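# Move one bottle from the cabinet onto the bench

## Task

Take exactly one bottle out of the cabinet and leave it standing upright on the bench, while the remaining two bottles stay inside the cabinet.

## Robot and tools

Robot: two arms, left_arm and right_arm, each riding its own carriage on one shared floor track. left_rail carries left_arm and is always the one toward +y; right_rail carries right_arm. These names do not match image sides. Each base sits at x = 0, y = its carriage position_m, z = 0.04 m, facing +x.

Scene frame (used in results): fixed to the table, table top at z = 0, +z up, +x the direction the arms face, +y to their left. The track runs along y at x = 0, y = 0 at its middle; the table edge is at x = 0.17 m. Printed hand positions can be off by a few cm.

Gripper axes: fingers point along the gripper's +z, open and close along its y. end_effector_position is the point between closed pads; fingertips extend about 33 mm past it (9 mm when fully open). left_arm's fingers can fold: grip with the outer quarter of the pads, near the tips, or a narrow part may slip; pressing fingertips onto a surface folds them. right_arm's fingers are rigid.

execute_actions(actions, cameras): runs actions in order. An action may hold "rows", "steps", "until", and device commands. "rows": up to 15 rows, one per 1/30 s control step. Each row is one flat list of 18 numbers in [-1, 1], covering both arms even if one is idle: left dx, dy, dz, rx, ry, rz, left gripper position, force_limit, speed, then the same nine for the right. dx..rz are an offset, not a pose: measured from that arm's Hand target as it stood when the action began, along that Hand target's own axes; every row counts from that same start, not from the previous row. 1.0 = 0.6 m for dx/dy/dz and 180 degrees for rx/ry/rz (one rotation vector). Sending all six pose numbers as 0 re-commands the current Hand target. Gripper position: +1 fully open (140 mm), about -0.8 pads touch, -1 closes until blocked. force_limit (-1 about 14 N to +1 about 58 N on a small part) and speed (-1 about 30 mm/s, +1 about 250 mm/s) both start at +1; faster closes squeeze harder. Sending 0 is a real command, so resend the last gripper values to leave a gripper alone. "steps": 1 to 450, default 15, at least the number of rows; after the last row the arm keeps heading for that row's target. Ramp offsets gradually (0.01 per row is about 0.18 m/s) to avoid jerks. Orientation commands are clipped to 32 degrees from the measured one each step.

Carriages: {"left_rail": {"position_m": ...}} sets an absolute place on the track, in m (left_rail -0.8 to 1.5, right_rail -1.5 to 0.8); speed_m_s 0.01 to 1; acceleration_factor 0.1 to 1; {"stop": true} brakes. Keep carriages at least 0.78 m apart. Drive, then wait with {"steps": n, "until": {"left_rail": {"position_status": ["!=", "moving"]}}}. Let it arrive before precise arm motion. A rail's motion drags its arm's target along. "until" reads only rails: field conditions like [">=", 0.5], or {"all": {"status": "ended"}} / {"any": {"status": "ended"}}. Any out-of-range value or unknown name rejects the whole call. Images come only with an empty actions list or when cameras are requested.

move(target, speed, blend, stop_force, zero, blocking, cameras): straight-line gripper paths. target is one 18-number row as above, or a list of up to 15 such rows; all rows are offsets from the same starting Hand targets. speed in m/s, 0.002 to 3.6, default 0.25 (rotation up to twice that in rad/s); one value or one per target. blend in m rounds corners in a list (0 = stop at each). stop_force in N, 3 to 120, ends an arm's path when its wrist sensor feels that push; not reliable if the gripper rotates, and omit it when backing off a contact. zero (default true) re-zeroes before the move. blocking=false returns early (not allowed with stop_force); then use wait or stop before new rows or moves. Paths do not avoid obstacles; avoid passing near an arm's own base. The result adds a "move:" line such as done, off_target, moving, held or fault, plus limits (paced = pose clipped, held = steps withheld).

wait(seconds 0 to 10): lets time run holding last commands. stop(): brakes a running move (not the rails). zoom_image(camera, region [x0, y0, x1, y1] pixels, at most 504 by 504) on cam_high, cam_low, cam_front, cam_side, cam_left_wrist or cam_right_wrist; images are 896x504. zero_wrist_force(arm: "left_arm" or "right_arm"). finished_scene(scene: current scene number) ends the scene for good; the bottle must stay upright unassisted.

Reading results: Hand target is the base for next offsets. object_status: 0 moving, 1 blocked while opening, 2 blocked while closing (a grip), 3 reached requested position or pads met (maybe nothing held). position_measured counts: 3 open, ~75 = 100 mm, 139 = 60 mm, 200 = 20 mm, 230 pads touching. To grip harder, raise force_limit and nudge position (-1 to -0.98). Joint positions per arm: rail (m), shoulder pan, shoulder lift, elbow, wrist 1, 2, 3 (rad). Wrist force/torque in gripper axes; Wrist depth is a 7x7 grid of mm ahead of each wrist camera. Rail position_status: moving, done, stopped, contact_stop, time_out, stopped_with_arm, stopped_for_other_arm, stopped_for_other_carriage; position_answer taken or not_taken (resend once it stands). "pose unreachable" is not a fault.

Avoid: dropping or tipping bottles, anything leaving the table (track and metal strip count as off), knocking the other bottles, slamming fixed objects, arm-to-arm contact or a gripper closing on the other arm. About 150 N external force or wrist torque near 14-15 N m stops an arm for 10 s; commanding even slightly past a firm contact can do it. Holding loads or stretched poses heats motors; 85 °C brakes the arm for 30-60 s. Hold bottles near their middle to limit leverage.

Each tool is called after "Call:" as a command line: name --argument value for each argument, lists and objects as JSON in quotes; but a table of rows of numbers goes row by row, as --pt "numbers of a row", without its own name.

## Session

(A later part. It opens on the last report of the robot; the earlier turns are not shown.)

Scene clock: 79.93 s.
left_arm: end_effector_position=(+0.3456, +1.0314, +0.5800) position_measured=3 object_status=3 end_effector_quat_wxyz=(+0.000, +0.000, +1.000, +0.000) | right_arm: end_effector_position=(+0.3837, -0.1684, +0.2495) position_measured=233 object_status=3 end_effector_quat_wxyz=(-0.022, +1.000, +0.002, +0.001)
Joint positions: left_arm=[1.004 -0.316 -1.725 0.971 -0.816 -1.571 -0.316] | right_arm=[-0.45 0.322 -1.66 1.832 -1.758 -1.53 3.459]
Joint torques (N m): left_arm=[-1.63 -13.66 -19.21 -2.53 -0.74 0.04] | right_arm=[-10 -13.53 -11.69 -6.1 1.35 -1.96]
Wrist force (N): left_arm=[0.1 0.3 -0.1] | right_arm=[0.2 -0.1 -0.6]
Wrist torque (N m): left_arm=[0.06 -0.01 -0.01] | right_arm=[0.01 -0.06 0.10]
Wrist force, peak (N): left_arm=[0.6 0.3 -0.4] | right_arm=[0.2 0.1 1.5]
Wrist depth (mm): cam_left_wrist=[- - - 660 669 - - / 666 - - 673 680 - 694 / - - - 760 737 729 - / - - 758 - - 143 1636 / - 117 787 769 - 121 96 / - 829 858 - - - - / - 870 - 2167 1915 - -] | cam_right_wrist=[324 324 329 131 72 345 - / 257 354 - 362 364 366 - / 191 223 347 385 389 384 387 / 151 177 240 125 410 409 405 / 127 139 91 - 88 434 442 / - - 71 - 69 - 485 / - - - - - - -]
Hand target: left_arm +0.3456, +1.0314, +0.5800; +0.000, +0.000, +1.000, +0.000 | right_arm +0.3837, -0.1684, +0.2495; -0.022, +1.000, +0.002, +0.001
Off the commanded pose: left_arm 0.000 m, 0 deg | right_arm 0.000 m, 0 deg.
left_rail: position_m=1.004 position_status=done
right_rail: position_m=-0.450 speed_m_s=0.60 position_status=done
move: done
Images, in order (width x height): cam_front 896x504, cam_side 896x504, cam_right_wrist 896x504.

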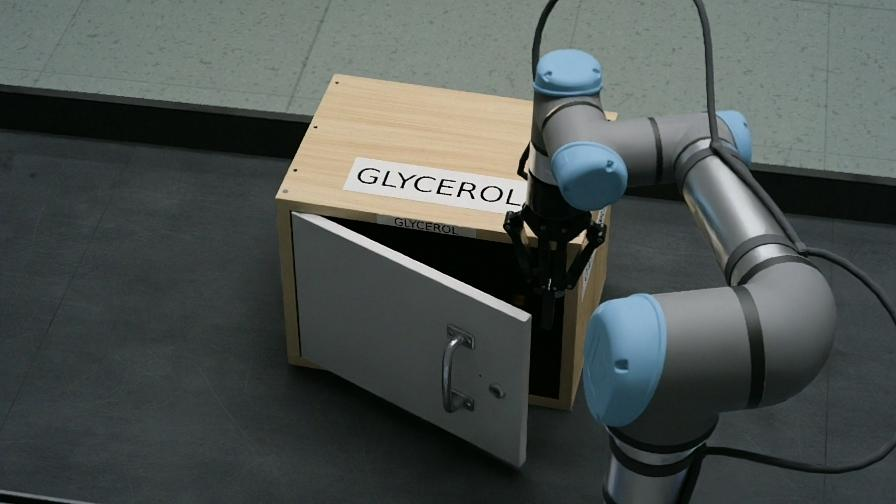

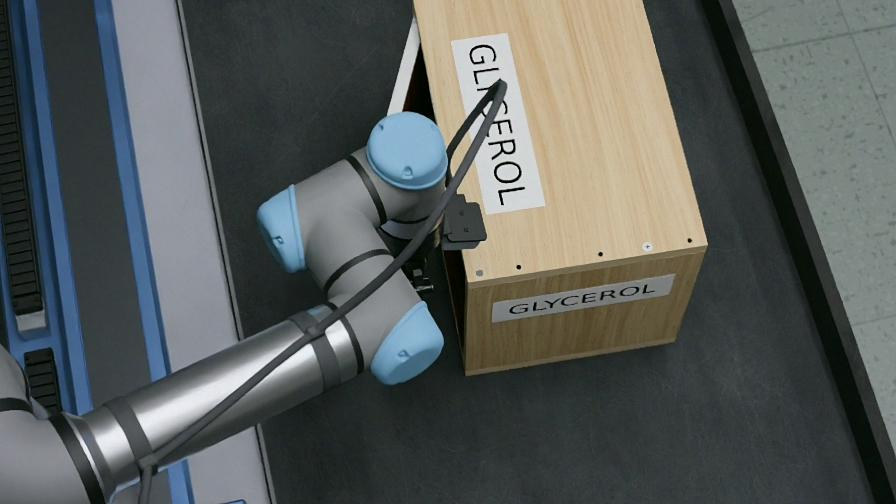

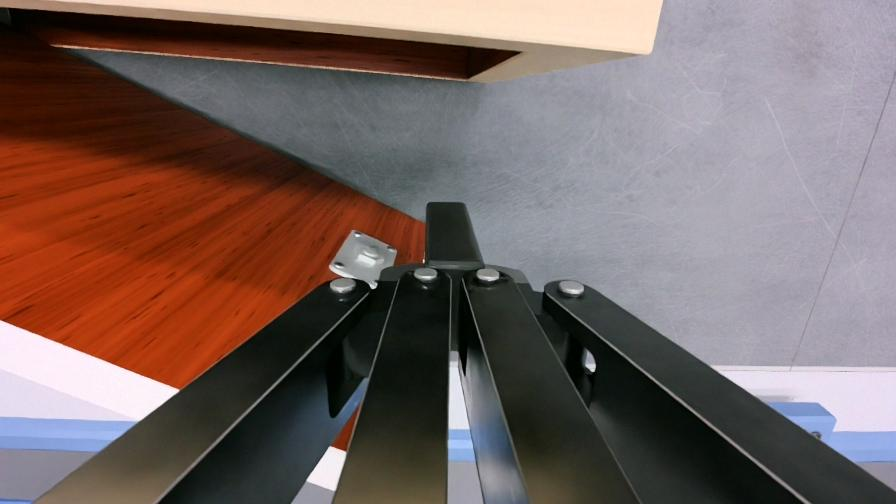

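Call:
move --pt "0 0 0 0 0 0 1 1 1 -0.022 -0.072 0 0 0 0 -1 -1 0" --pt "0 0 0 0 0 0 1 1 1 -0.257 -0.173 0 0 0 0 -1 -1 0" --pt "0 0 0 0 0 0 1 1 1 -0.388 -0.373 0 0 0 0 -1 -1 0" --pt "0 0 0 0 0 0 1 1 1 -0.425 -0.58 0 0 0 0 -1 -1 0" --speed 0.13 --blend 0.025 --stop_force 40 --cameras '["cam_high","cam_side","cam_right_wrist"]'

Scene clock: 87.23 s.
left_arm: end_effector_position=(+0.3456, +1.0314, +0.5800) position_measured=3 object_status=3 end_effector_quat_wxyz=(+0.000, +0.000, +1.000, +0.000) | right_arm: end_effector_position=(+0.1272, +0.1782, +0.2641) position_measured=233 object_status=3 end_effector_quat_wxyz=(-0.022, +1.000, +0.002, +0.001)
Joint positions: left_arm=[1.004 -0.316 -1.725 0.971 -0.816 -1.571 -0.316] | right_arm=[-0.45 1.154 -1.277 1.375 -1.71 -1.555 4.291]
Joint torques (N m): left_arm=[-1.89 -14.2 -19.59 -2.42 -0.69 0.09] | right_arm=[9.79 -31.39 -36.17 -0.81 -0.78 2.25]
Wrist force (N): left_arm=[0.2 0.4 0.2] | right_arm=[0.3 1.7 0.6]
Wrist torque (N m): left_arm=[0.09 -0.03 -0.01] | right_arm=[0.03 -0.02 0.02]
Wrist force, peak (N): left_arm=[0.6 0.5 0.1] | right_arm=[4.4 4.0 -0.2]
Wrist depth (mm): cam_left_wrist=[- - - 664 647 679 660 / - - - 664 - 698 722 / 704 - 714 - - 708 731 / - - - - 774 129 2129 / - 118 - - - 121 96 / - 108 - 858 901 - - / - - - 821 - - -] | cam_right_wrist=[354 358 352 348 357 360 360 / 389 393 374 373 376 377 380 / 408 411 413 403 414 417 420 / 413 415 413 117 435 432 441 / 466 429 91 - 88 440 452 / - - 71 - 69 - 1474 / - - - - - - -]
Hand target: left_arm +0.3456, +1.0314, +0.5800; +0.000, +0.000, +1.000, +0.000 | right_arm +0.1272, +0.1782, +0.2641; -0.022, +1.000, +0.002, +0.001
Off the commanded pose: left_arm 0.000 m, 0 deg | right_arm 0.000 m, 0 deg.
left_rail: position_m=1.004 position_status=done
right_rail: position_m=-0.450 speed_m_s=0.60 position_status=done
move: done; blend cut to 0.0226 m at target 1
Images, in order (width x height): cam_high 896x504, cam_side 896x504, cam_right_wrist 896x504.

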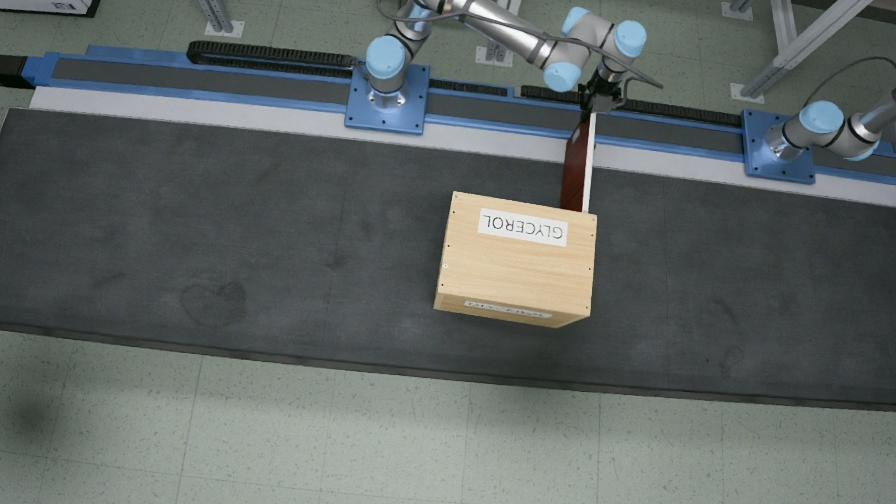

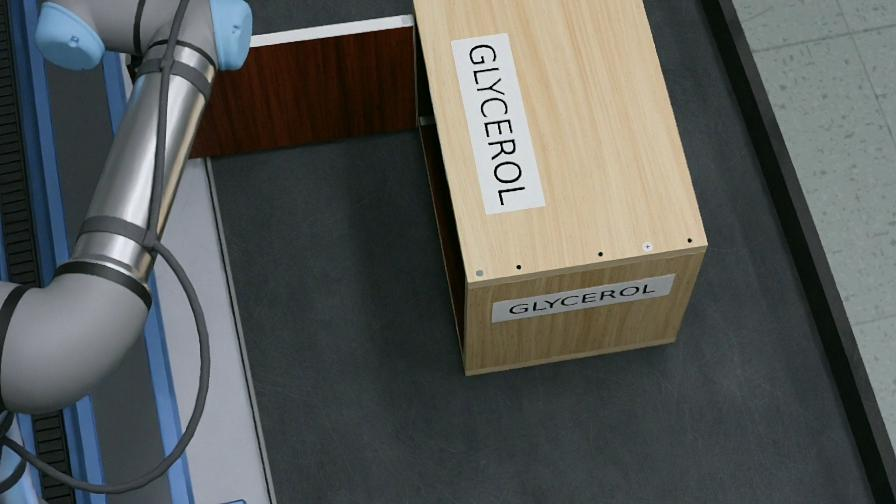

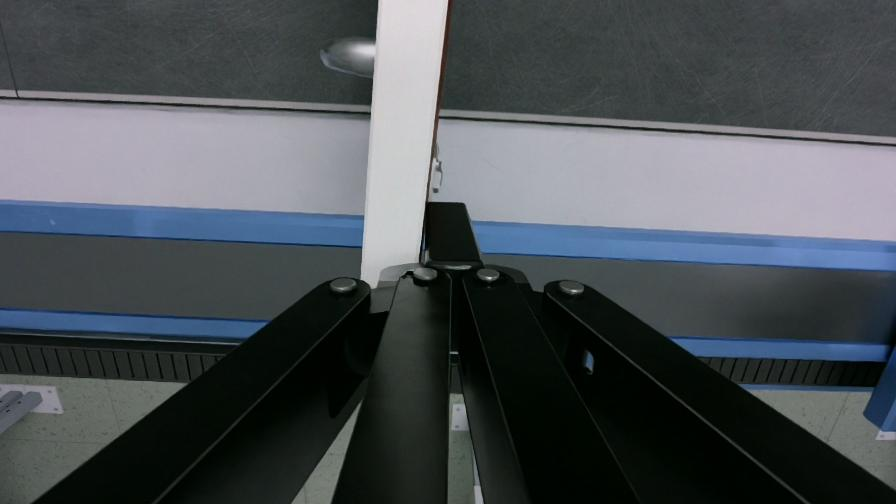

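Call:
move --pt "0 0 0 0 0 0 1 1 1 0 0.1 0 0 0 0 -1 -1 0" --pt "0 0 0 0 0 0 1 1 1 0.038 0.213 -0.393 0 0 0 -1 -1 0" --pt "0 0 0 0 0 0 1 1 1 0.2 0.5 -0.29 0.0194 0.1635 -0.0424 -1 -1 0" --pt "0 0 0 0 0 0 1 1 1 0.238 0.547 -0.017 0.0388 0.327 -0.0848 0.175 -1 0" --speed 0.35 --blend '[0.02,0.05,0.05,0]' --cameras '["cam_side","cam_front","cam_right_wrist"]'

Scene clock: 96.20 s.
left_arm: end_effector_position=(+0.3456, +1.0314, +0.5800) position_measured=3 object_status=3 end_effector_quat_wxyz=(+0.000, +0.000, +1.000, +0.000) | right_arm: end_effector_position=(+0.2714, -0.1495, +0.2603) position_measured=107 object_status=0 end_effector_quat_wxyz=(-0.078, +0.858, +0.118, +0.493)
Joint positions: left_arm=[1.004 -0.316 -1.725 0.971 -0.816 -1.571 -0.316] | right_arm=[-0.45 0.869 -1.997 2.705 -3.245 -2.061 3.476]
Joint torques (N m): left_arm=[-3.81 -13.22 -19.3 -2.24 -0.66 -0.13] | right_arm=[9.91 5.18 -7.54 -6.8 -1.9 -1.95]
Wrist force (N): left_arm=[0.2 0.1 0.2] | right_arm=[-0.6 2.0 -0.4]
Wrist torque (N m): left_arm=[0.01 -0.05 -0.01] | right_arm=[0.44 0.30 0.05]
Wrist force, peak (N): left_arm=[0.1 0.9 -0.1] | right_arm=[-2.2 2.3 0.6]
Wrist depth (mm): cam_left_wrist=[635 648 643 643 666 682 - / - 668 686 690 694 714 686 / 680 - - 726 - 751 - / - - - 742 - 137 - / - 110 - 799 - 121 96 / - 116 799 832 818 888 - / - 879 915 2186 1945 1803 -] | cam_right_wrist=[287 407 580 554 508 2808 2743 / - 424 577 611 584 - - / 311 429 524 492 539 545 577 / 337 460 134 467 130 487 495 / - - 400 428 120 89 444 / - - 371 375 376 - - / - - 337 337 340 - -]
Hand target: left_arm +0.3456, +1.0314, +0.5800; +0.000, +0.000, +1.000, +0.000 | right_arm +0.2714, -0.1495, +0.2603; -0.078, +0.858, +0.118, +0.493
Off the commanded pose: left_arm 0.000 m, 0 deg | right_arm 0.000 m, 0 deg.
left_rail: position_m=1.004 position_status=done
right_rail: position_m=-0.450 speed_m_s=0.60 position_status=done
move: done
Images, in order (width x height): cam_front 896x504, cam_side 896x504, cam_right_wrist 896x504.

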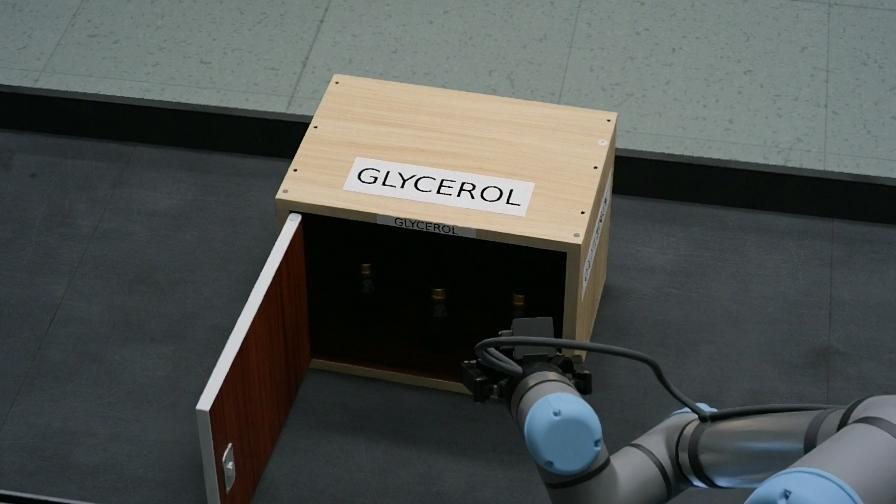

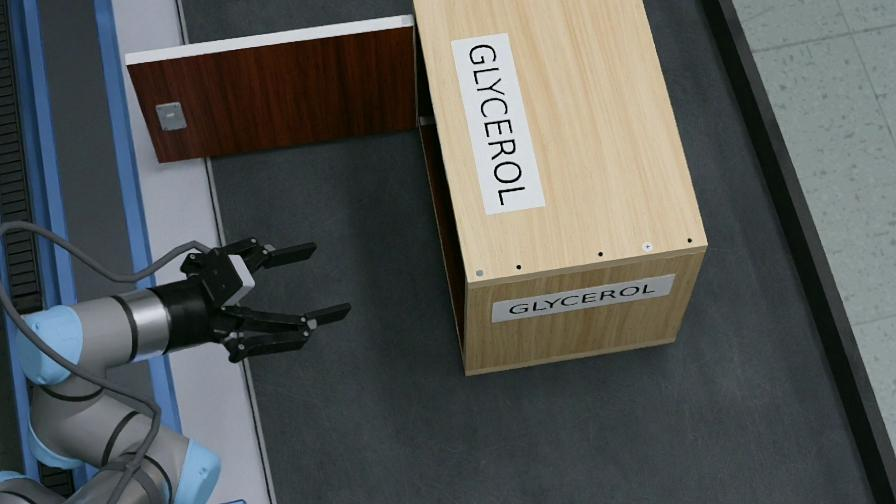

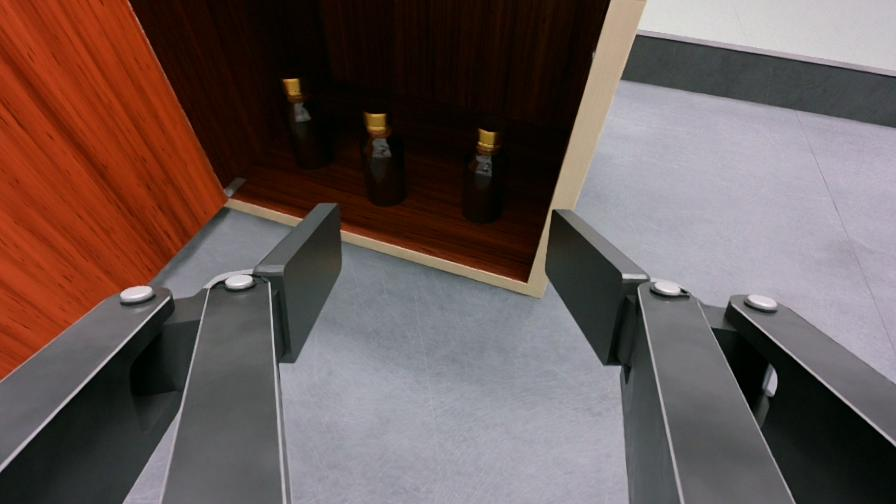

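Call:
move --target '[0,0,0,0,0,0,1,1,1, -0.038,-0.119,0.319,0,0,0,0.175,-1,0]' --speed 0.2 --stop_force 15 --cameras '["cam_right_wrist"]'

Scene clock: 103.13 s.
left_arm: end_effector_position=(+0.3456, +1.0314, +0.5800) position_measured=3 object_status=3 end_effector_quat_wxyz=(+0.000, +0.000, +1.000, +0.000) | right_arm: end_effector_position=(+0.3988, -0.0360, +0.1458) position_measured=107 object_status=3 end_effector_quat_wxyz=(-0.078, +0.858, +0.118, +0.493)
Joint positions: left_arm=[1.004 -0.316 -1.725 0.971 -0.816 -1.571 -0.316] | right_arm=[-0.45 0.799 -1.166 2.434 -3.824 -2.003 3.432]
Joint torques (N m): left_arm=[-2.3 -13.21 -18.44 -2.34 -0.95 0.21] | right_arm=[-9.67 -20.57 -20.89 -6.86 -1.75 -1.79]
Wrist force (N): left_arm=[-0.1 0.4 0.0] | right_arm=[-0.7 2.1 -0.3]
Wrist torque (N m): left_arm=[0.08 0.01 0.00] | right_arm=[0.45 0.34 0.06]
Wrist force, peak (N): left_arm=[-0.1 0.7 -0.3] | right_arm=[-0.9 2.7 -1.2]
Wrist depth (mm): cam_left_wrist=[597 611 657 655 682 - - / 655 666 682 - 718 712 - / 680 - - 710 716 - 789 / 712 139 - - 818 137 - / - 110 - 867 - 121 96 / - 109 837 852 855 - - / - 834 1583 2600 1715 1885 -] | cam_right_wrist=[213 269 363 431 388 355 245 / 207 288 352 401 419 334 224 / 217 306 337 333 357 293 207 / 225 285 160 298 157 296 193 / - - 280 282 121 90 176 / - - 260 256 259 - - / - - 229 233 238 - -]
Hand target: left_arm +0.3456, +1.0314, +0.5800; +0.000, +0.000, +1.000, +0.000 | right_arm +0.3988, -0.0360, +0.1458; -0.078, +0.858, +0.118, +0.493
Off the commanded pose: left_arm 0.000 m, 0 deg | right_arm 0.000 m, 0 deg.
left_rail: position_m=1.004 position_status=done
right_rail: position_m=-0.450 speed_m_s=0.60 position_status=done
move: done
Images, in order (width x height): cam_right_wrist 896x504.

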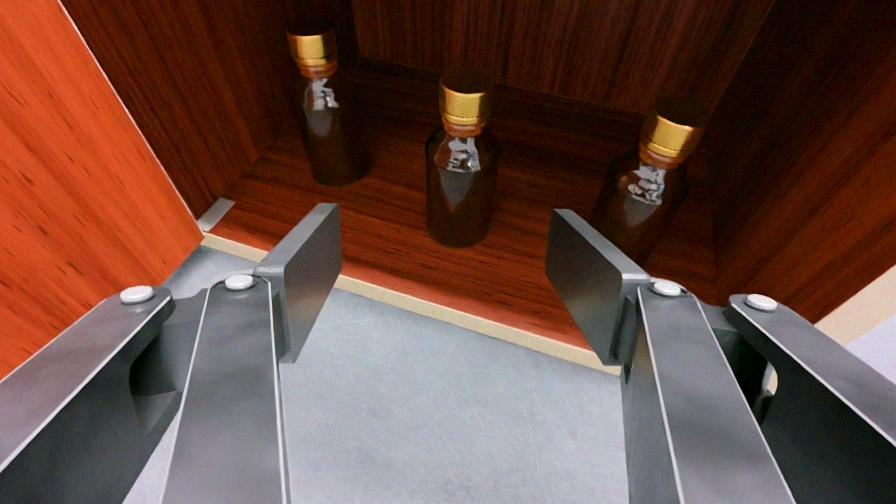

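Call:
move --pt "0 0 0 0 0 0 1 1 1 0 0 0 0 0 0 0.05 -1 0" --pt "0 0 0 0 0 0 1 1 1 -0.006 0.009 0.145 0 0 0 0.05 -1 0" --speed 0.12 --cameras '["cam_right_wrist"]'

Scene clock: 108.47 s.
left_arm: end_effector_position=(+0.3456, +1.0314, +0.5800) position_measured=3 object_status=3 end_effector_quat_wxyz=(+0.000, +0.000, +1.000, +0.000) | right_arm: end_effector_position=(+0.4706, -0.0199, +0.0990) position_measured=123 object_status=3 end_effector_quat_wxyz=(-0.078, +0.858, +0.118, +0.493)
Joint positions: left_arm=[1.004 -0.316 -1.725 0.971 -0.816 -1.571 -0.316] | right_arm=[-0.45 0.697 -0.964 2.293 -3.908 -1.918 3.373]
Joint torques (N m): left_arm=[-3.75 -14.31 -18.6 -2.16 -0.66 0.22] | right_arm=[-10.12 -27.85 -18.87 -6.86 1.03 -1.89]
Wrist force (N): left_arm=[0.2 0.4 -0.1] | right_arm=[-0.7 2.3 -0.5]
Wrist torque (N m): left_arm=[0.09 -0.03 0.00] | right_arm=[0.49 0.32 0.04]
Wrist force, peak (N): left_arm=[0.3 0.8 -0.2] | right_arm=[-0.8 2.1 -1.4]
Wrist depth (mm): cam_left_wrist=[617 - 645 675 679 647 684 / 694 - 710 682 700 700 - / 700 - - 744 726 - - / 712 - - 758 767 128 818 / - 110 755 807 - 121 96 / - 818 - 829 832 - - / - 922 - 826 2008 - -] | cam_right_wrist=[196 222 363 339 324 295 267 / 205 242 308 148 337 324 222 / 214 262 255 167 285 162 201 / 219 239 138 201 163 164 213 / - 82 203 215 121 88 195 / - - 204 200 197 77 - / - - 189 190 - - -]
Hand target: left_arm +0.3456, +1.0314, +0.5800; +0.000, +0.000, +1.000, +0.000 | right_arm +0.4706, -0.0199, +0.0989; -0.078, +0.858, +0.118, +0.493
Off the commanded pose: left_arm 0.000 m, 0 deg | right_arm 0.000 m, 0 deg.
left_rail: position_m=1.004 position_status=done
right_rail: position_m=-0.450 speed_m_s=0.60 position_status=done
move: done
Images, in order (width x height): cam_right_wrist 896x504.

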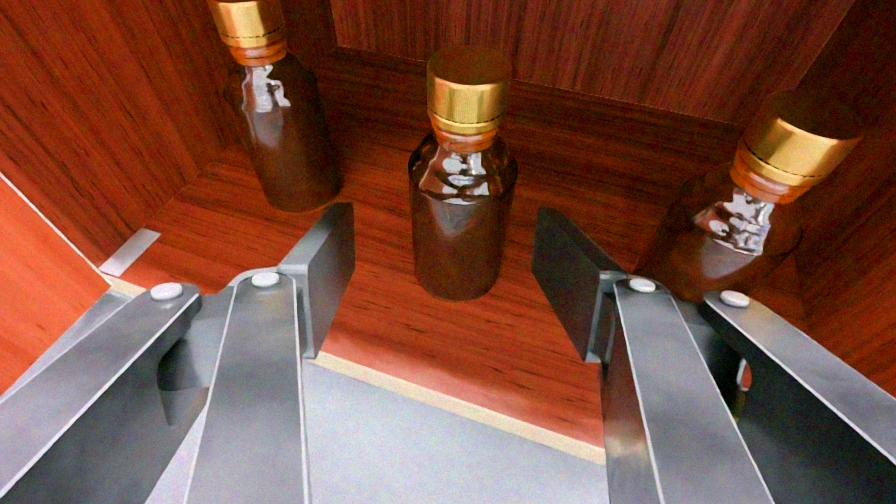

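Call:
move --target '[0,0,0,0,0,0,1,1,1, -0.006,0.009,0.086,0,0,0,0.05,-1,0]' --speed 0.1 --stop_force 10 --cameras '["cam_right_wrist"]'

Scene clock: 112.33 s.
left_arm: end_effector_position=(+0.3456, +1.0314, +0.5800) position_measured=3 object_status=3 end_effector_quat_wxyz=(+0.000, +0.000, +1.000, +0.000) | right_arm: end_effector_position=(+0.5131, -0.0126, +0.0698) position_measured=123 object_status=3 end_effector_quat_wxyz=(-0.078, +0.858, +0.118, +0.493)
Joint positions: left_arm=[1.004 -0.316 -1.725 0.971 -0.816 -1.571 -0.316] | right_arm=[-0.45 0.646 -0.855 2.196 -3.93 -1.874 3.344]
Joint torques (N m): left_arm=[-2.47 -14.48 -19.48 -2.31 -0.81 0.17] | right_arm=[-9.42 -30.59 -19.67 -5.59 0.9 -1.81]
Wrist force (N): left_arm=[0.2 -0.2 -0.3] | right_arm=[-0.7 2.1 -0.1]
Wrist torque (N m): left_arm=[-0.03 -0.04 -0.01] | right_arm=[0.46 0.31 0.03]
Wrist force, peak (N): left_arm=[0.2 0.5 -0.5] | right_arm=[-0.9 2.5 0.5]
Wrist depth (mm): cam_left_wrist=[- 652 698 655 673 - 698 / - 660 720 680 - 729 714 / - - - - 735 - - / - 140 748 - 774 137 1497 / - 110 - 810 810 121 96 / - 821 - 846 873 870 - / - - - - - 2205 -] | cam_right_wrist=[188 147 315 90 279 258 237 / 198 158 279 91 286 280 263 / 204 220 215 113 241 244 115 / 201 202 138 124 163 204 110 / - 82 172 162 121 88 110 / - - 158 162 163 77 - / - - 156 148 147 - -]
Hand target: left_arm +0.3456, +1.0314, +0.5800; +0.000, +0.000, +1.000, +0.000 | right_arm +0.5131, -0.0126, +0.0698; -0.078, +0.858, +0.118, +0.493
Off the commanded pose: left_arm 0.000 m, 0 deg | right_arm 0.000 m, 0 deg.
left_rail: position_m=1.004 position_status=done
right_rail: position_m=-0.450 speed_m_s=0.60 position_status=done
move: done
Images, in order (width x height): cam_right_wrist 896x504.

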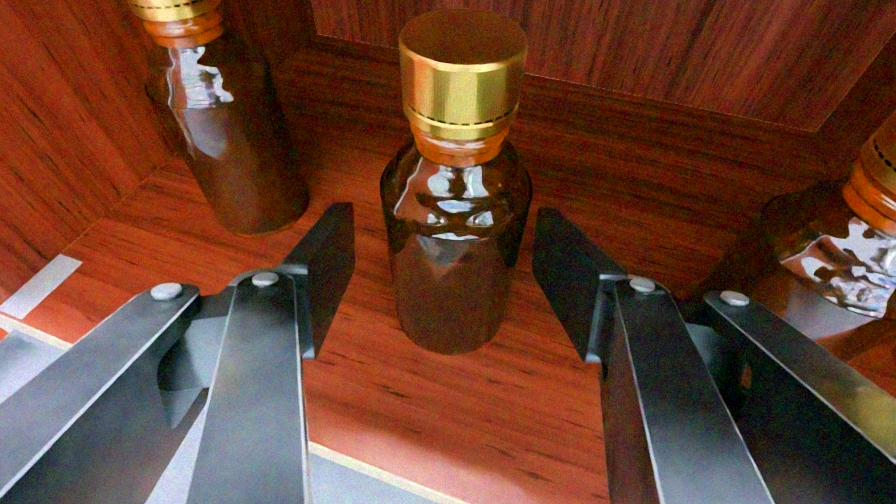

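Call:
execute_actions --actions '[{"rows":[[0,0,0,0,0,0,1,1,1,0,0.003,0,0,0,0,-1,-0.05,-1]],"steps":80}]'

Call:
move --pt "0 0 0 0 0 0 1 1 1 0.043 -0.001 -0.025 0 0 0 -1 -0.05 -1" --pt "0 0 0 0 0 0 1 1 1 -0.099 0.002 -0.27 0 0 0 -1 -0.05 -1" --speed '[0.06,0.12]' --cameras '["cam_right_wrist","cam_side","cam_front"]'

Scene clock: 117.23 s.
left_arm: end_effector_position=(+0.3456, +1.0314, +0.5800) position_measured=3 object_status=3 end_effector_quat_wxyz=(+0.000, +0.000, +1.000, +0.000) | right_arm: end_effector_position=(+0.5137, -0.0144, +0.0698) position_measured=161 object_status=2 end_effector_quat_wxyz=(-0.078, +0.858, +0.118, +0.493)
Joint positions: left_arm=[1.004 -0.316 -1.725 0.971 -0.816 -1.571 -0.316] | right_arm=[-0.45 0.642 -0.855 2.199 -3.933 -1.871 3.342]
Joint torques (N m): left_arm=[-2.83 -13.04 -18.8 -1.99 -0.8 0.08] | right_arm=[1.32 -35.44 -0.15 -0.85 1.01 0.34]
Wrist force (N): left_arm=[0.2 0.3 -0.2] | right_arm=[0.3 3.6 -3.6]
Wrist torque (N m): left_arm=[0.05 -0.03 0.00] | right_arm=[0.37 0.32 -0.06]
Wrist force, peak (N): left_arm=[0.2 0.8 -0.2] | right_arm=[0.4 3.7 -3.6]
Wrist depth (mm): cam_left_wrist=[- 642 666 642 684 - - / 664 668 - - 688 - 704 / 660 712 710 - - - 823 / - 735 - 758 782 137 794 / 91 110 784 - 794 121 96 / - - 832 - 870 895 - / - - 922 1915 - 2186 -] | cam_right_wrist=[189 147 315 94 281 257 237 / 197 157 270 91 286 281 262 / 205 193 221 113 241 244 117 / 201 203 135 120 208 204 109 / 182 83 91 165 95 89 112 / - - 76 162 - 77 168 / - - - 147 - - -]
Hand target: left_arm +0.3456, +1.0314, +0.5800; +0.000, +0.000, +1.000, +0.000 | right_arm +0.5136, -0.0144, +0.0698; -0.078, +0.858, +0.118, +0.493
Off the commanded pose: left_arm 0.000 m, 0 deg | right_arm 0.000 m, 0 deg.
left_rail: position_m=1.004 position_status=done
right_rail: position_m=-0.450 speed_m_s=0.60 position_status=done

Scene clock: 120.00 s.
left_arm: end_effector_position=(+0.3456, +1.0314, +0.5800) position_measured=3 object_status=3 end_effector_quat_wxyz=(+0.000, +0.000, +1.000, +0.000) | right_arm: end_effector_position=(+0.3510, -0.0635, +0.0997) position_measured=161 object_status=2 end_effector_quat_wxyz=(-0.078, +0.858, +0.118, +0.493)
Joint positions: left_arm=[1.004 -0.316 -1.725 0.971 -0.816 -1.571 -0.316] | right_arm=[-0.45 0.851 -1.023 2.553 -4.072 -2.047 3.465]
Joint torques (N m): left_arm=[-3.92 -14.08 -19.24 -2.17 -1.06 0.14] | right_arm=[9.65 -35.62 8.11 -7.82 -2.01 2.41]
Wrist force (N): left_arm=[0.3 0.4 -0.2] | right_arm=[-2.8 2.0 0.9]
Wrist torque (N m): left_arm=[0.09 -0.07 -0.01] | right_arm=[0.40 0.26 -0.06]
Wrist force, peak (N): left_arm=[0.4 0.6 0.0] | right_arm=[0.5 3.5 -3.3]
Wrist depth (mm): cam_left_wrist=[647 624 645 655 671 - 742 / 652 679 - - - 724 718 / - 684 - 716 720 729 746 / - - 774 - - 128 1534 / - 117 807 - 864 121 96 / - 812 - 879 - - - / - - - 1777 1976 - -] | cam_right_wrist=[225 304 370 94 404 302 191 / 235 307 328 91 278 308 175 / 248 286 295 113 283 277 193 / 255 260 133 123 258 250 283 / 230 83 90 159 95 90 246 / - - 67 212 - 77 226 / - - - 191 - - -]
Hand target: left_arm +0.3456, +1.0314, +0.5800; +0.000, +0.000, +1.000, +0.000 | right_arm +0.3510, -0.0635, +0.0997; -0.078, +0.858, +0.118, +0.493
Off the commanded pose: left_arm 0.000 m, 0 deg | right_arm 0.000 m, 0 deg.
left_rail: position_m=1.004 position_status=done
right_rail: position_m=-0.450 speed_m_s=0.60 position_status=done
move: done
Images, in order (width x height): cam_front 896x504, cam_side 896x504, cam_right_wrist 896x504.

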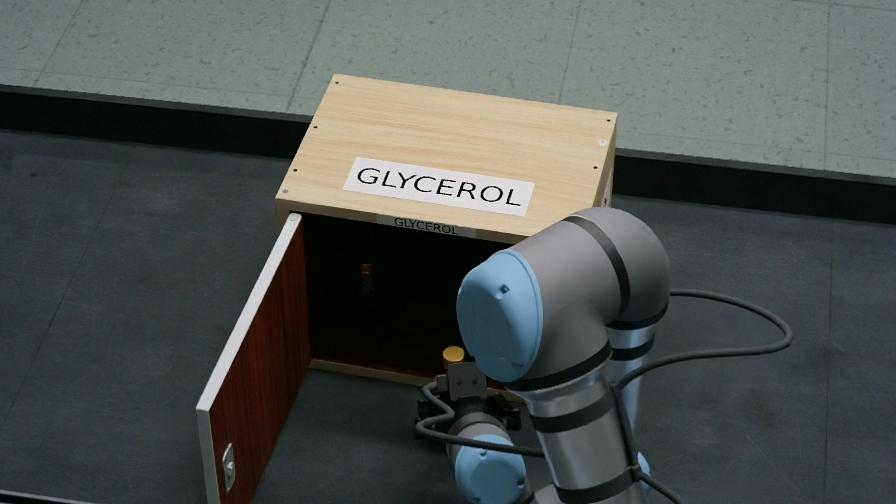

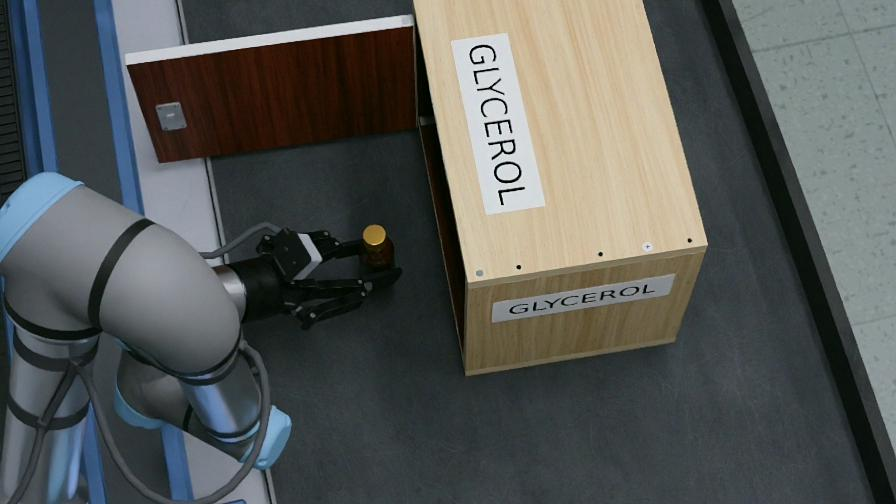

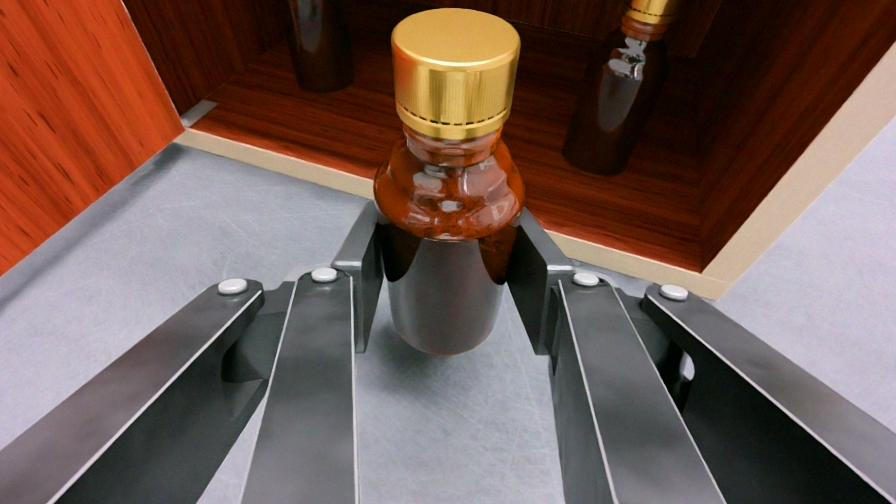

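Call:
execute_actions --actions '[{"right_rail":{"position_m":-0.75,"speed_m_s":0.4,"acceleration_factor":0.3},"steps":150,"until":{"right_rail":{"position_status":["!=","moving"]}}}]'

Call:
move --target '[0,0,0,0,0,0,1,1,1, -0.055,0.001,0.032,0,0,0,-1,-0.05,-1]' --speed 0.1

Call:
move --target '[0,0,0,0,0,0,1,1,1, -0.05,0.001,0.029,0,0,0,-1,-0.05,-1]' --speed 0.012 --stop_force 4 --cameras '["cam_right_wrist"]'

Call:
move --target '[0,0,0,0,0,0,1,1,1, -0.007,0.000,0.0042,0,0,0,-1,-0.05,-1]' --speed 0.006 --stop_force 3

Scene clock: 124.70 s.
left_arm: end_effector_position=(+0.3456, +1.0314, +0.5800) position_measured=3 object_status=3 end_effector_quat_wxyz=(+0.000, +0.000, +1.000, +0.000) | right_arm: end_effector_position=(+0.3510, -0.3635, +0.0997) position_measured=161 object_status=2 end_effector_quat_wxyz=(-0.078, +0.858, +0.118, +0.493)
Joint positions: left_arm=[1.004 -0.316 -1.725 0.971 -0.816 -1.571 -0.316] | right_arm=[-0.75 0.851 -1.023 2.553 -4.072 -2.047 3.465]
Joint torques (N m): left_arm=[-4.5 -14.85 -18.04 -2 -0.94 -0.01] | right_arm=[3.63 -33.51 2.2 -6.9 -0.5 2.3]
Wrist force (N): left_arm=[0.0 0.2 -0.3] | right_arm=[-2.8 2.0 1.2]
Wrist torque (N m): left_arm=[0.04 0.00 0.00] | right_arm=[0.38 0.26 -0.06]
Wrist force, peak (N): left_arm=[0.1 0.7 -0.1] | right_arm=[-3.1 2.8 0.8]
Wrist depth (mm): cam_left_wrist=[- 647 648 652 684 - 690 / 673 722 684 737 700 720 726 / 696 704 - 735 712 735 760 / 724 720 748 758 - 137 789 / 90 118 784 - - 121 96 / - 108 - 876 870 - - / - - 2093 837 1703 2058 -] | cam_right_wrist=[389 237 290 90 521 465 - / 321 303 319 91 389 398 388 / 295 293 294 113 311 329 334 / 257 260 135 124 274 278 285 / 231 83 91 159 95 90 248 / - - 67 212 - 77 224 / - - - 190 - - -]
Hand target: left_arm +0.3456, +1.0314, +0.5800; +0.000, +0.000, +1.000, +0.000 | right_arm +0.3510, -0.3635, +0.0997; -0.078, +0.858, +0.118, +0.493
Tool commands: left_gripper/position=+1.0 left_gripper/force_limit=+1.0 left_gripper/speed=+1.0 right_gripper/position=-1.0 right_gripper/force_limit=-0.05 right_gripper/speed=-1.0
Off the commanded pose: left_arm 0.000 m, 0 deg | right_arm 0.000 m, 0 deg.
left_rail: position_m=1.004 position_status=done
right_rail: position_m=-0.750 speed_m_s=0.40 position_status=done

Scene clock: 125.73 s.
left_arm: end_effector_position=(+0.3456, +1.0314, +0.5800) position_measured=3 object_status=3 end_effector_quat_wxyz=(+0.000, +0.000, +1.000, +0.000) | right_arm: end_effector_position=(+0.3510, -0.3634, +0.0615) position_measured=161 object_status=2 end_effector_quat_wxyz=(-0.078, +0.858, +0.118, +0.493)
Joint positions: left_arm=[1.004 -0.316 -1.725 0.971 -0.816 -1.571 -0.316] | right_arm=[-0.75 0.851 -0.864 2.533 -4.211 -2.047 3.465]
Joint torques (N m): left_arm=[-3.59 -14.05 -19.36 -2.01 -0.81 0.06] | right_arm=[-9.78 -23.94 -13.12 -7.84 0.68 -1.11]
Wrist force (N): left_arm=[0.0 0.0 0.1] | right_arm=[-2.8 1.9 1.5]
Wrist torque (N m): left_arm=[-0.01 0.00 0.00] | right_arm=[0.39 0.26 -0.06]
Wrist force, peak (N): left_arm=[-0.1 0.6 -0.2] | right_arm=[-3.6 2.0 1.6]
Wrist depth (mm): cam_left_wrist=[635 640 696 660 739 680 677 / 647 669 677 682 669 722 737 / - 682 698 - 765 744 758 / - 714 - - 742 143 815 / - 110 - - - 121 96 / - 108 - 855 858 - - / - - 892 821 1790 1857 -] | cam_right_wrist=[308 238 289 94 401 382 400 / 275 268 284 91 304 316 325 / 240 252 246 113 259 263 278 / 209 212 135 124 223 226 231 / 189 83 91 159 95 90 201 / - - 75 172 - 77 - / - - - 156 - - -]
Hand target: left_arm +0.3456, +1.0314, +0.5800; +0.000, +0.000, +1.000, +0.000 | right_arm +0.3510, -0.3635, +0.0615; -0.078, +0.858, +0.118, +0.493
Off the commanded pose: left_arm 0.000 m, 0 deg | right_arm 0.000 m, 0 deg.
left_rail: position_m=1.004 position_status=done
right_rail: position_m=-0.750 speed_m_s=0.40 position_status=done
move: done

Scene clock: 127.63 s.
left_arm: end_effector_position=(+0.3456, +1.0314, +0.5800) position_measured=3 object_status=3 end_effector_quat_wxyz=(+0.000, +0.000, +1.000, +0.000) | right_arm: end_effector_position=(+0.3510, -0.3635, +0.0517) position_measured=161 object_status=2 end_effector_quat_wxyz=(-0.078, +0.858, +0.118, +0.493)
Joint positions: left_arm=[1.004 -0.316 -1.725 0.971 -0.816 -1.571 -0.316] | right_arm=[-0.75 0.851 -0.824 2.526 -4.244 -2.047 3.465]
Joint torques (N m): left_arm=[-4.57 -13.42 -18.78 -2.22 -0.59 -0.05] | right_arm=[-4.18 -38.45 11.01 -1.26 -0.28 0.85]
Wrist force (N): left_arm=[0.1 0.1 -0.2] | right_arm=[-2.8 2.2 1.1]
Wrist torque (N m): left_arm=[0.03 -0.01 0.00] | right_arm=[0.45 0.30 -0.05]
Wrist force, peak (N): left_arm=[0.5 0.6 -0.1] | right_arm=[3.8 3.1 -3.8]
Wrist depth (mm): cam_left_wrist=[632 648 647 666 669 - 690 / 655 679 673 - 702 - 716 / - 692 735 677 714 - - / - 708 739 767 769 128 1816 / - 110 779 802 - 121 96 / - 802 - 879 834 879 - / - - - 1739 2245 2111 -] | cam_right_wrist=[289 236 291 93 360 373 387 / 264 258 276 92 286 301 309 / 226 230 223 113 242 251 254 / 196 199 135 124 210 215 217 / 178 83 91 161 95 90 188 / - - 67 162 - 77 173 / - - - 146 - - -]
Hand target: left_arm +0.3456, +1.0314, +0.5800; +0.000, +0.000, +1.000, +0.000 | right_arm +0.3510, -0.3635, +0.0517; -0.078, +0.858, +0.118, +0.493 (not the last commanded pose)
Off the commanded pose: left_arm 0.000 m, 0 deg | right_arm 0.025 m, 0 deg.
left_rail: position_m=1.004 position_status=done
right_rail: position_m=-0.750 speed_m_s=0.40 position_status=done
move: contact (right_arm)
Images, in order (width x height): cam_right_wrist 896x504.

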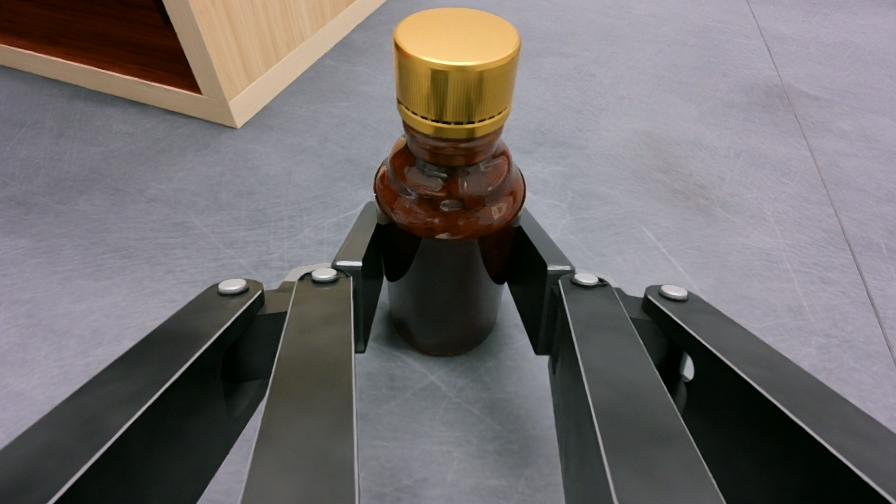

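Scene clock: 128.50 s.
left_arm: end_effector_position=(+0.3456, +1.0314, +0.5800) position_measured=3 object_status=3 end_effector_quat_wxyz=(+0.000, +0.000, +1.000, +0.000) | right_arm: end_effector_position=(+0.3510, -0.3635, +0.0516) position_measured=161 object_status=2 end_effector_quat_wxyz=(-0.078, +0.858, +0.118, +0.493)
Joint positions: left_arm=[1.004 -0.316 -1.725 0.971 -0.816 -1.571 -0.316] | right_arm=[-0.75 0.851 -0.824 2.526 -4.244 -2.047 3.465]
Joint torques (N m): left_arm=[-3.7 -13.77 -19.39 -2.21 -0.58 0.08] | right_arm=[-3.92 -37.87 1.41 -0.99 -0.39 0.77]
Wrist force (N): left_arm=[0.1 0.1 -0.3] | right_arm=[-1.5 2.1 0.1]
Wrist torque (N m): left_arm=[0.03 -0.02 -0.01] | right_arm=[0.41 0.30 -0.02]
Wrist force, peak (N): left_arm=[0.2 0.7 -0.2] | right_arm=[-2.6 1.9 1.4]
Wrist depth (mm): cam_left_wrist=[630 640 645 640 - - 669 / - - - - - - - / - - 690 - 746 710 777 / - 724 - 762 777 137 805 / - 110 - - 826 121 96 / - 109 - - 876 888 - / - 799 - - 1803 870 -] | cam_right_wrist=[289 237 289 90 361 371 410 / 266 258 273 92 292 300 304 / 234 236 233 113 245 249 254 / 196 199 135 123 210 214 219 / 178 83 90 162 95 90 189 / - - 67 163 - 77 173 / - - - 146 - - -]
Hand target: left_arm +0.3456, +1.0314, +0.5800; +0.000, +0.000, +1.000, +0.000 | right_arm +0.3510, -0.3635, +0.0516; -0.078, +0.858, +0.118, +0.493 (not the last commanded pose)
Off the commanded pose: left_arm 0.000 m, 0 deg | right_arm 0.005 m, 0 deg.
left_rail: position_m=1.004 position_status=done
right_rail: position_m=-0.750 speed_m_s=0.40 position_status=done
move: contact (right_arm)

Call:
execute_actions --actions '[{"rows":[[0,0,0,0,0,0,1,1,1,0,0,0,0,0,0,0.1,-1,-1]],"steps":60}]'

Call:
move --target '[0,0,0,0,0,0,1,1,1, 0,0,-0.2,0,0,0,0.1,-1,-1]' --speed 0.12 --cameras '["cam_right_wrist","cam_front"]'

Scene clock: 132.10 s.
left_arm: end_effector_position=(+0.3456, +1.0314, +0.5800) position_measured=3 object_status=3 end_effector_quat_wxyz=(+0.000, +0.000, +1.000, +0.000) | right_arm: end_effector_position=(+0.3510, -0.3635, +0.0516) position_measured=117 object_status=3 end_effector_quat_wxyz=(-0.078, +0.858, +0.118, +0.493)
Joint positions: left_arm=[1.004 -0.316 -1.725 0.971 -0.816 -1.571 -0.316] | right_arm=[-0.75 0.851 -0.824 2.526 -4.244 -2.047 3.465]
Joint torques (N m): left_arm=[-3.93 -13.91 -17.98 -2.15 -0.77 0.09] | right_arm=[-3.52 -32.65 1.85 -1.02 -0.35 0.8]
Wrist force (N): left_arm=[0.2 0.4 -0.3] | right_arm=[-0.6 2.2 0.1]
Wrist torque (N m): left_arm=[0.07 -0.05 0.00] | right_arm=[0.43 0.30 -0.05]
Wrist force, peak (N): left_arm=[0.4 0.7 0.0] | right_arm=[-1.6 2.3 0.6]
Wrist depth (mm): cam_left_wrist=[632 642 - 652 710 679 673 / - 686 668 - - 710 720 / - - 677 729 - - - / 724 718 815 751 774 129 1703 / 91 118 - 821 774 121 96 / - 810 846 829 - - - / - 855 858 - 1960 1497 -] | cam_right_wrist=[288 237 289 90 364 377 370 / 267 257 269 91 287 301 308 / 226 230 235 113 244 249 265 / 197 200 134 124 145 213 217 / - 83 171 167 145 89 189 / - - 160 162 163 70 - / - - 148 146 - - -]
Hand target: left_arm +0.3456, +1.0314, +0.5800; +0.000, +0.000, +1.000, +0.000 | right_arm +0.3510, -0.3635, +0.0516; -0.078, +0.858, +0.118, +0.493
Off the commanded pose: left_arm 0.000 m, 0 deg | right_arm 0.000 m, 0 deg.
left_rail: position_m=1.004 position_status=done
right_rail: position_m=-0.750 speed_m_s=0.40 position_status=done

Scene clock: 133.80 s.
left_arm: end_effector_position=(+0.3456, +1.0314, +0.5800) position_measured=3 object_status=3 end_effector_quat_wxyz=(+0.000, +0.000, +1.000, +0.000) | right_arm: end_effector_position=(+0.2516, -0.3935, +0.1118) position_measured=117 object_status=3 end_effector_quat_wxyz=(-0.078, +0.858, +0.118, +0.493)
Joint positions: left_arm=[1.004 -0.316 -1.725 0.971 -0.816 -1.571 -0.316] | right_arm=[-0.75 1.094 -1.111 2.701 -4.036 -2.241 3.639]
Joint torques (N m): left_arm=[-4.44 -13.51 -20.38 -2 -0.97 0.4] | right_arm=[9.43 -28.42 5.02 -0.57 -2.23 2.36]
Wrist force (N): left_arm=[0.0 0.2 -0.1] | right_arm=[-0.4 2.0 -0.5]
Wrist torque (N m): left_arm=[0.03 -0.01 0.00] | right_arm=[0.44 0.25 -0.05]
Wrist force, peak (N): left_arm=[0.0 0.9 -0.1] | right_arm=[-0.4 2.3 -0.9]
Wrist depth (mm): cam_left_wrist=[- - 653 - 652 637 - / 671 652 652 690 712 716 - / 748 710 - 733 - 742 758 / - 731 - 731 - 137 1715 / - 117 797 - 852 121 96 / - - 898 826 882 - - / - - 855 - 1843 2167 -] | cam_right_wrist=[414 404 362 456 481 532 517 / 379 372 370 370 404 407 442 / 310 316 324 321 352 345 353 / 272 280 145 278 145 299 301 / - 82 235 252 127 89 264 / - - 220 220 226 70 - / - - 201 203 - - -]
Hand target: left_arm +0.3456, +1.0314, +0.5800; +0.000, +0.000, +1.000, +0.000 | right_arm +0.2516, -0.3935, +0.1118; -0.078, +0.858, +0.118, +0.493
Off the commanded pose: left_arm 0.000 m, 0 deg | right_arm 0.000 m, 0 deg.
left_rail: position_m=1.004 position_status=done
right_rail: position_m=-0.750 speed_m_s=0.40 position_status=done
move: done
Images, in order (width x height): cam_front 896x504, cam_right_wrist 896x504.

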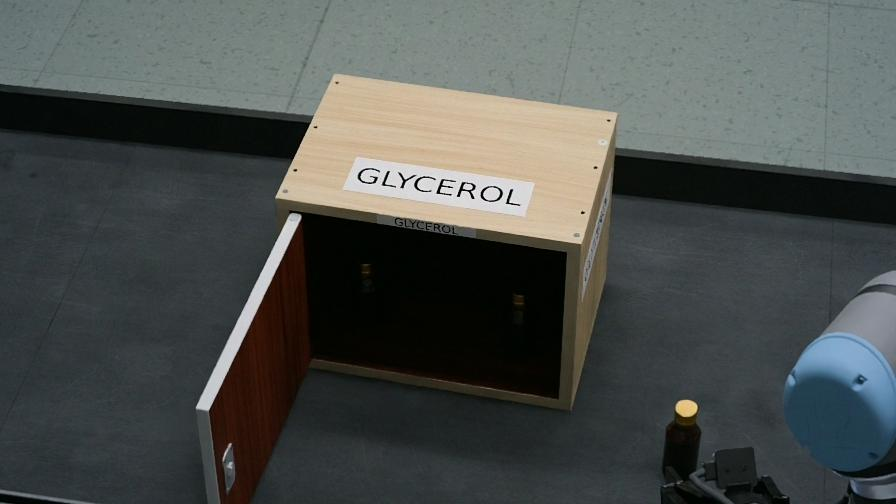

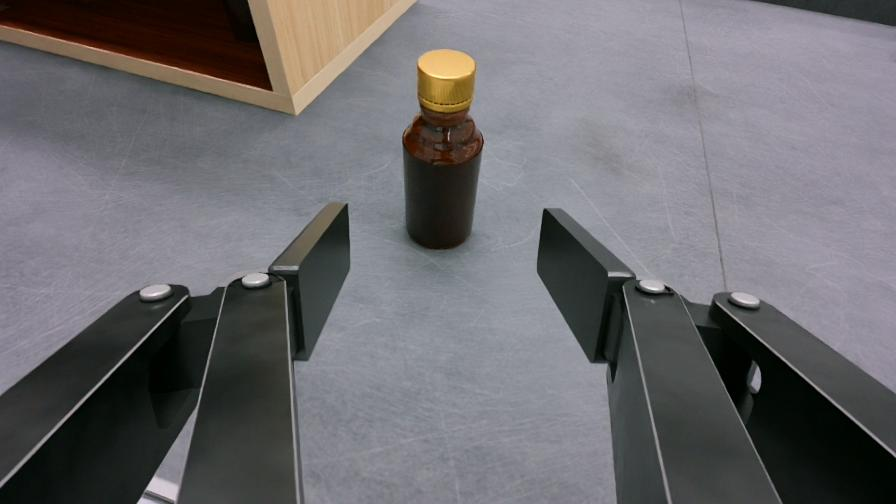

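Call:
finished_scene --scene 2

The scene is finished: the task was done.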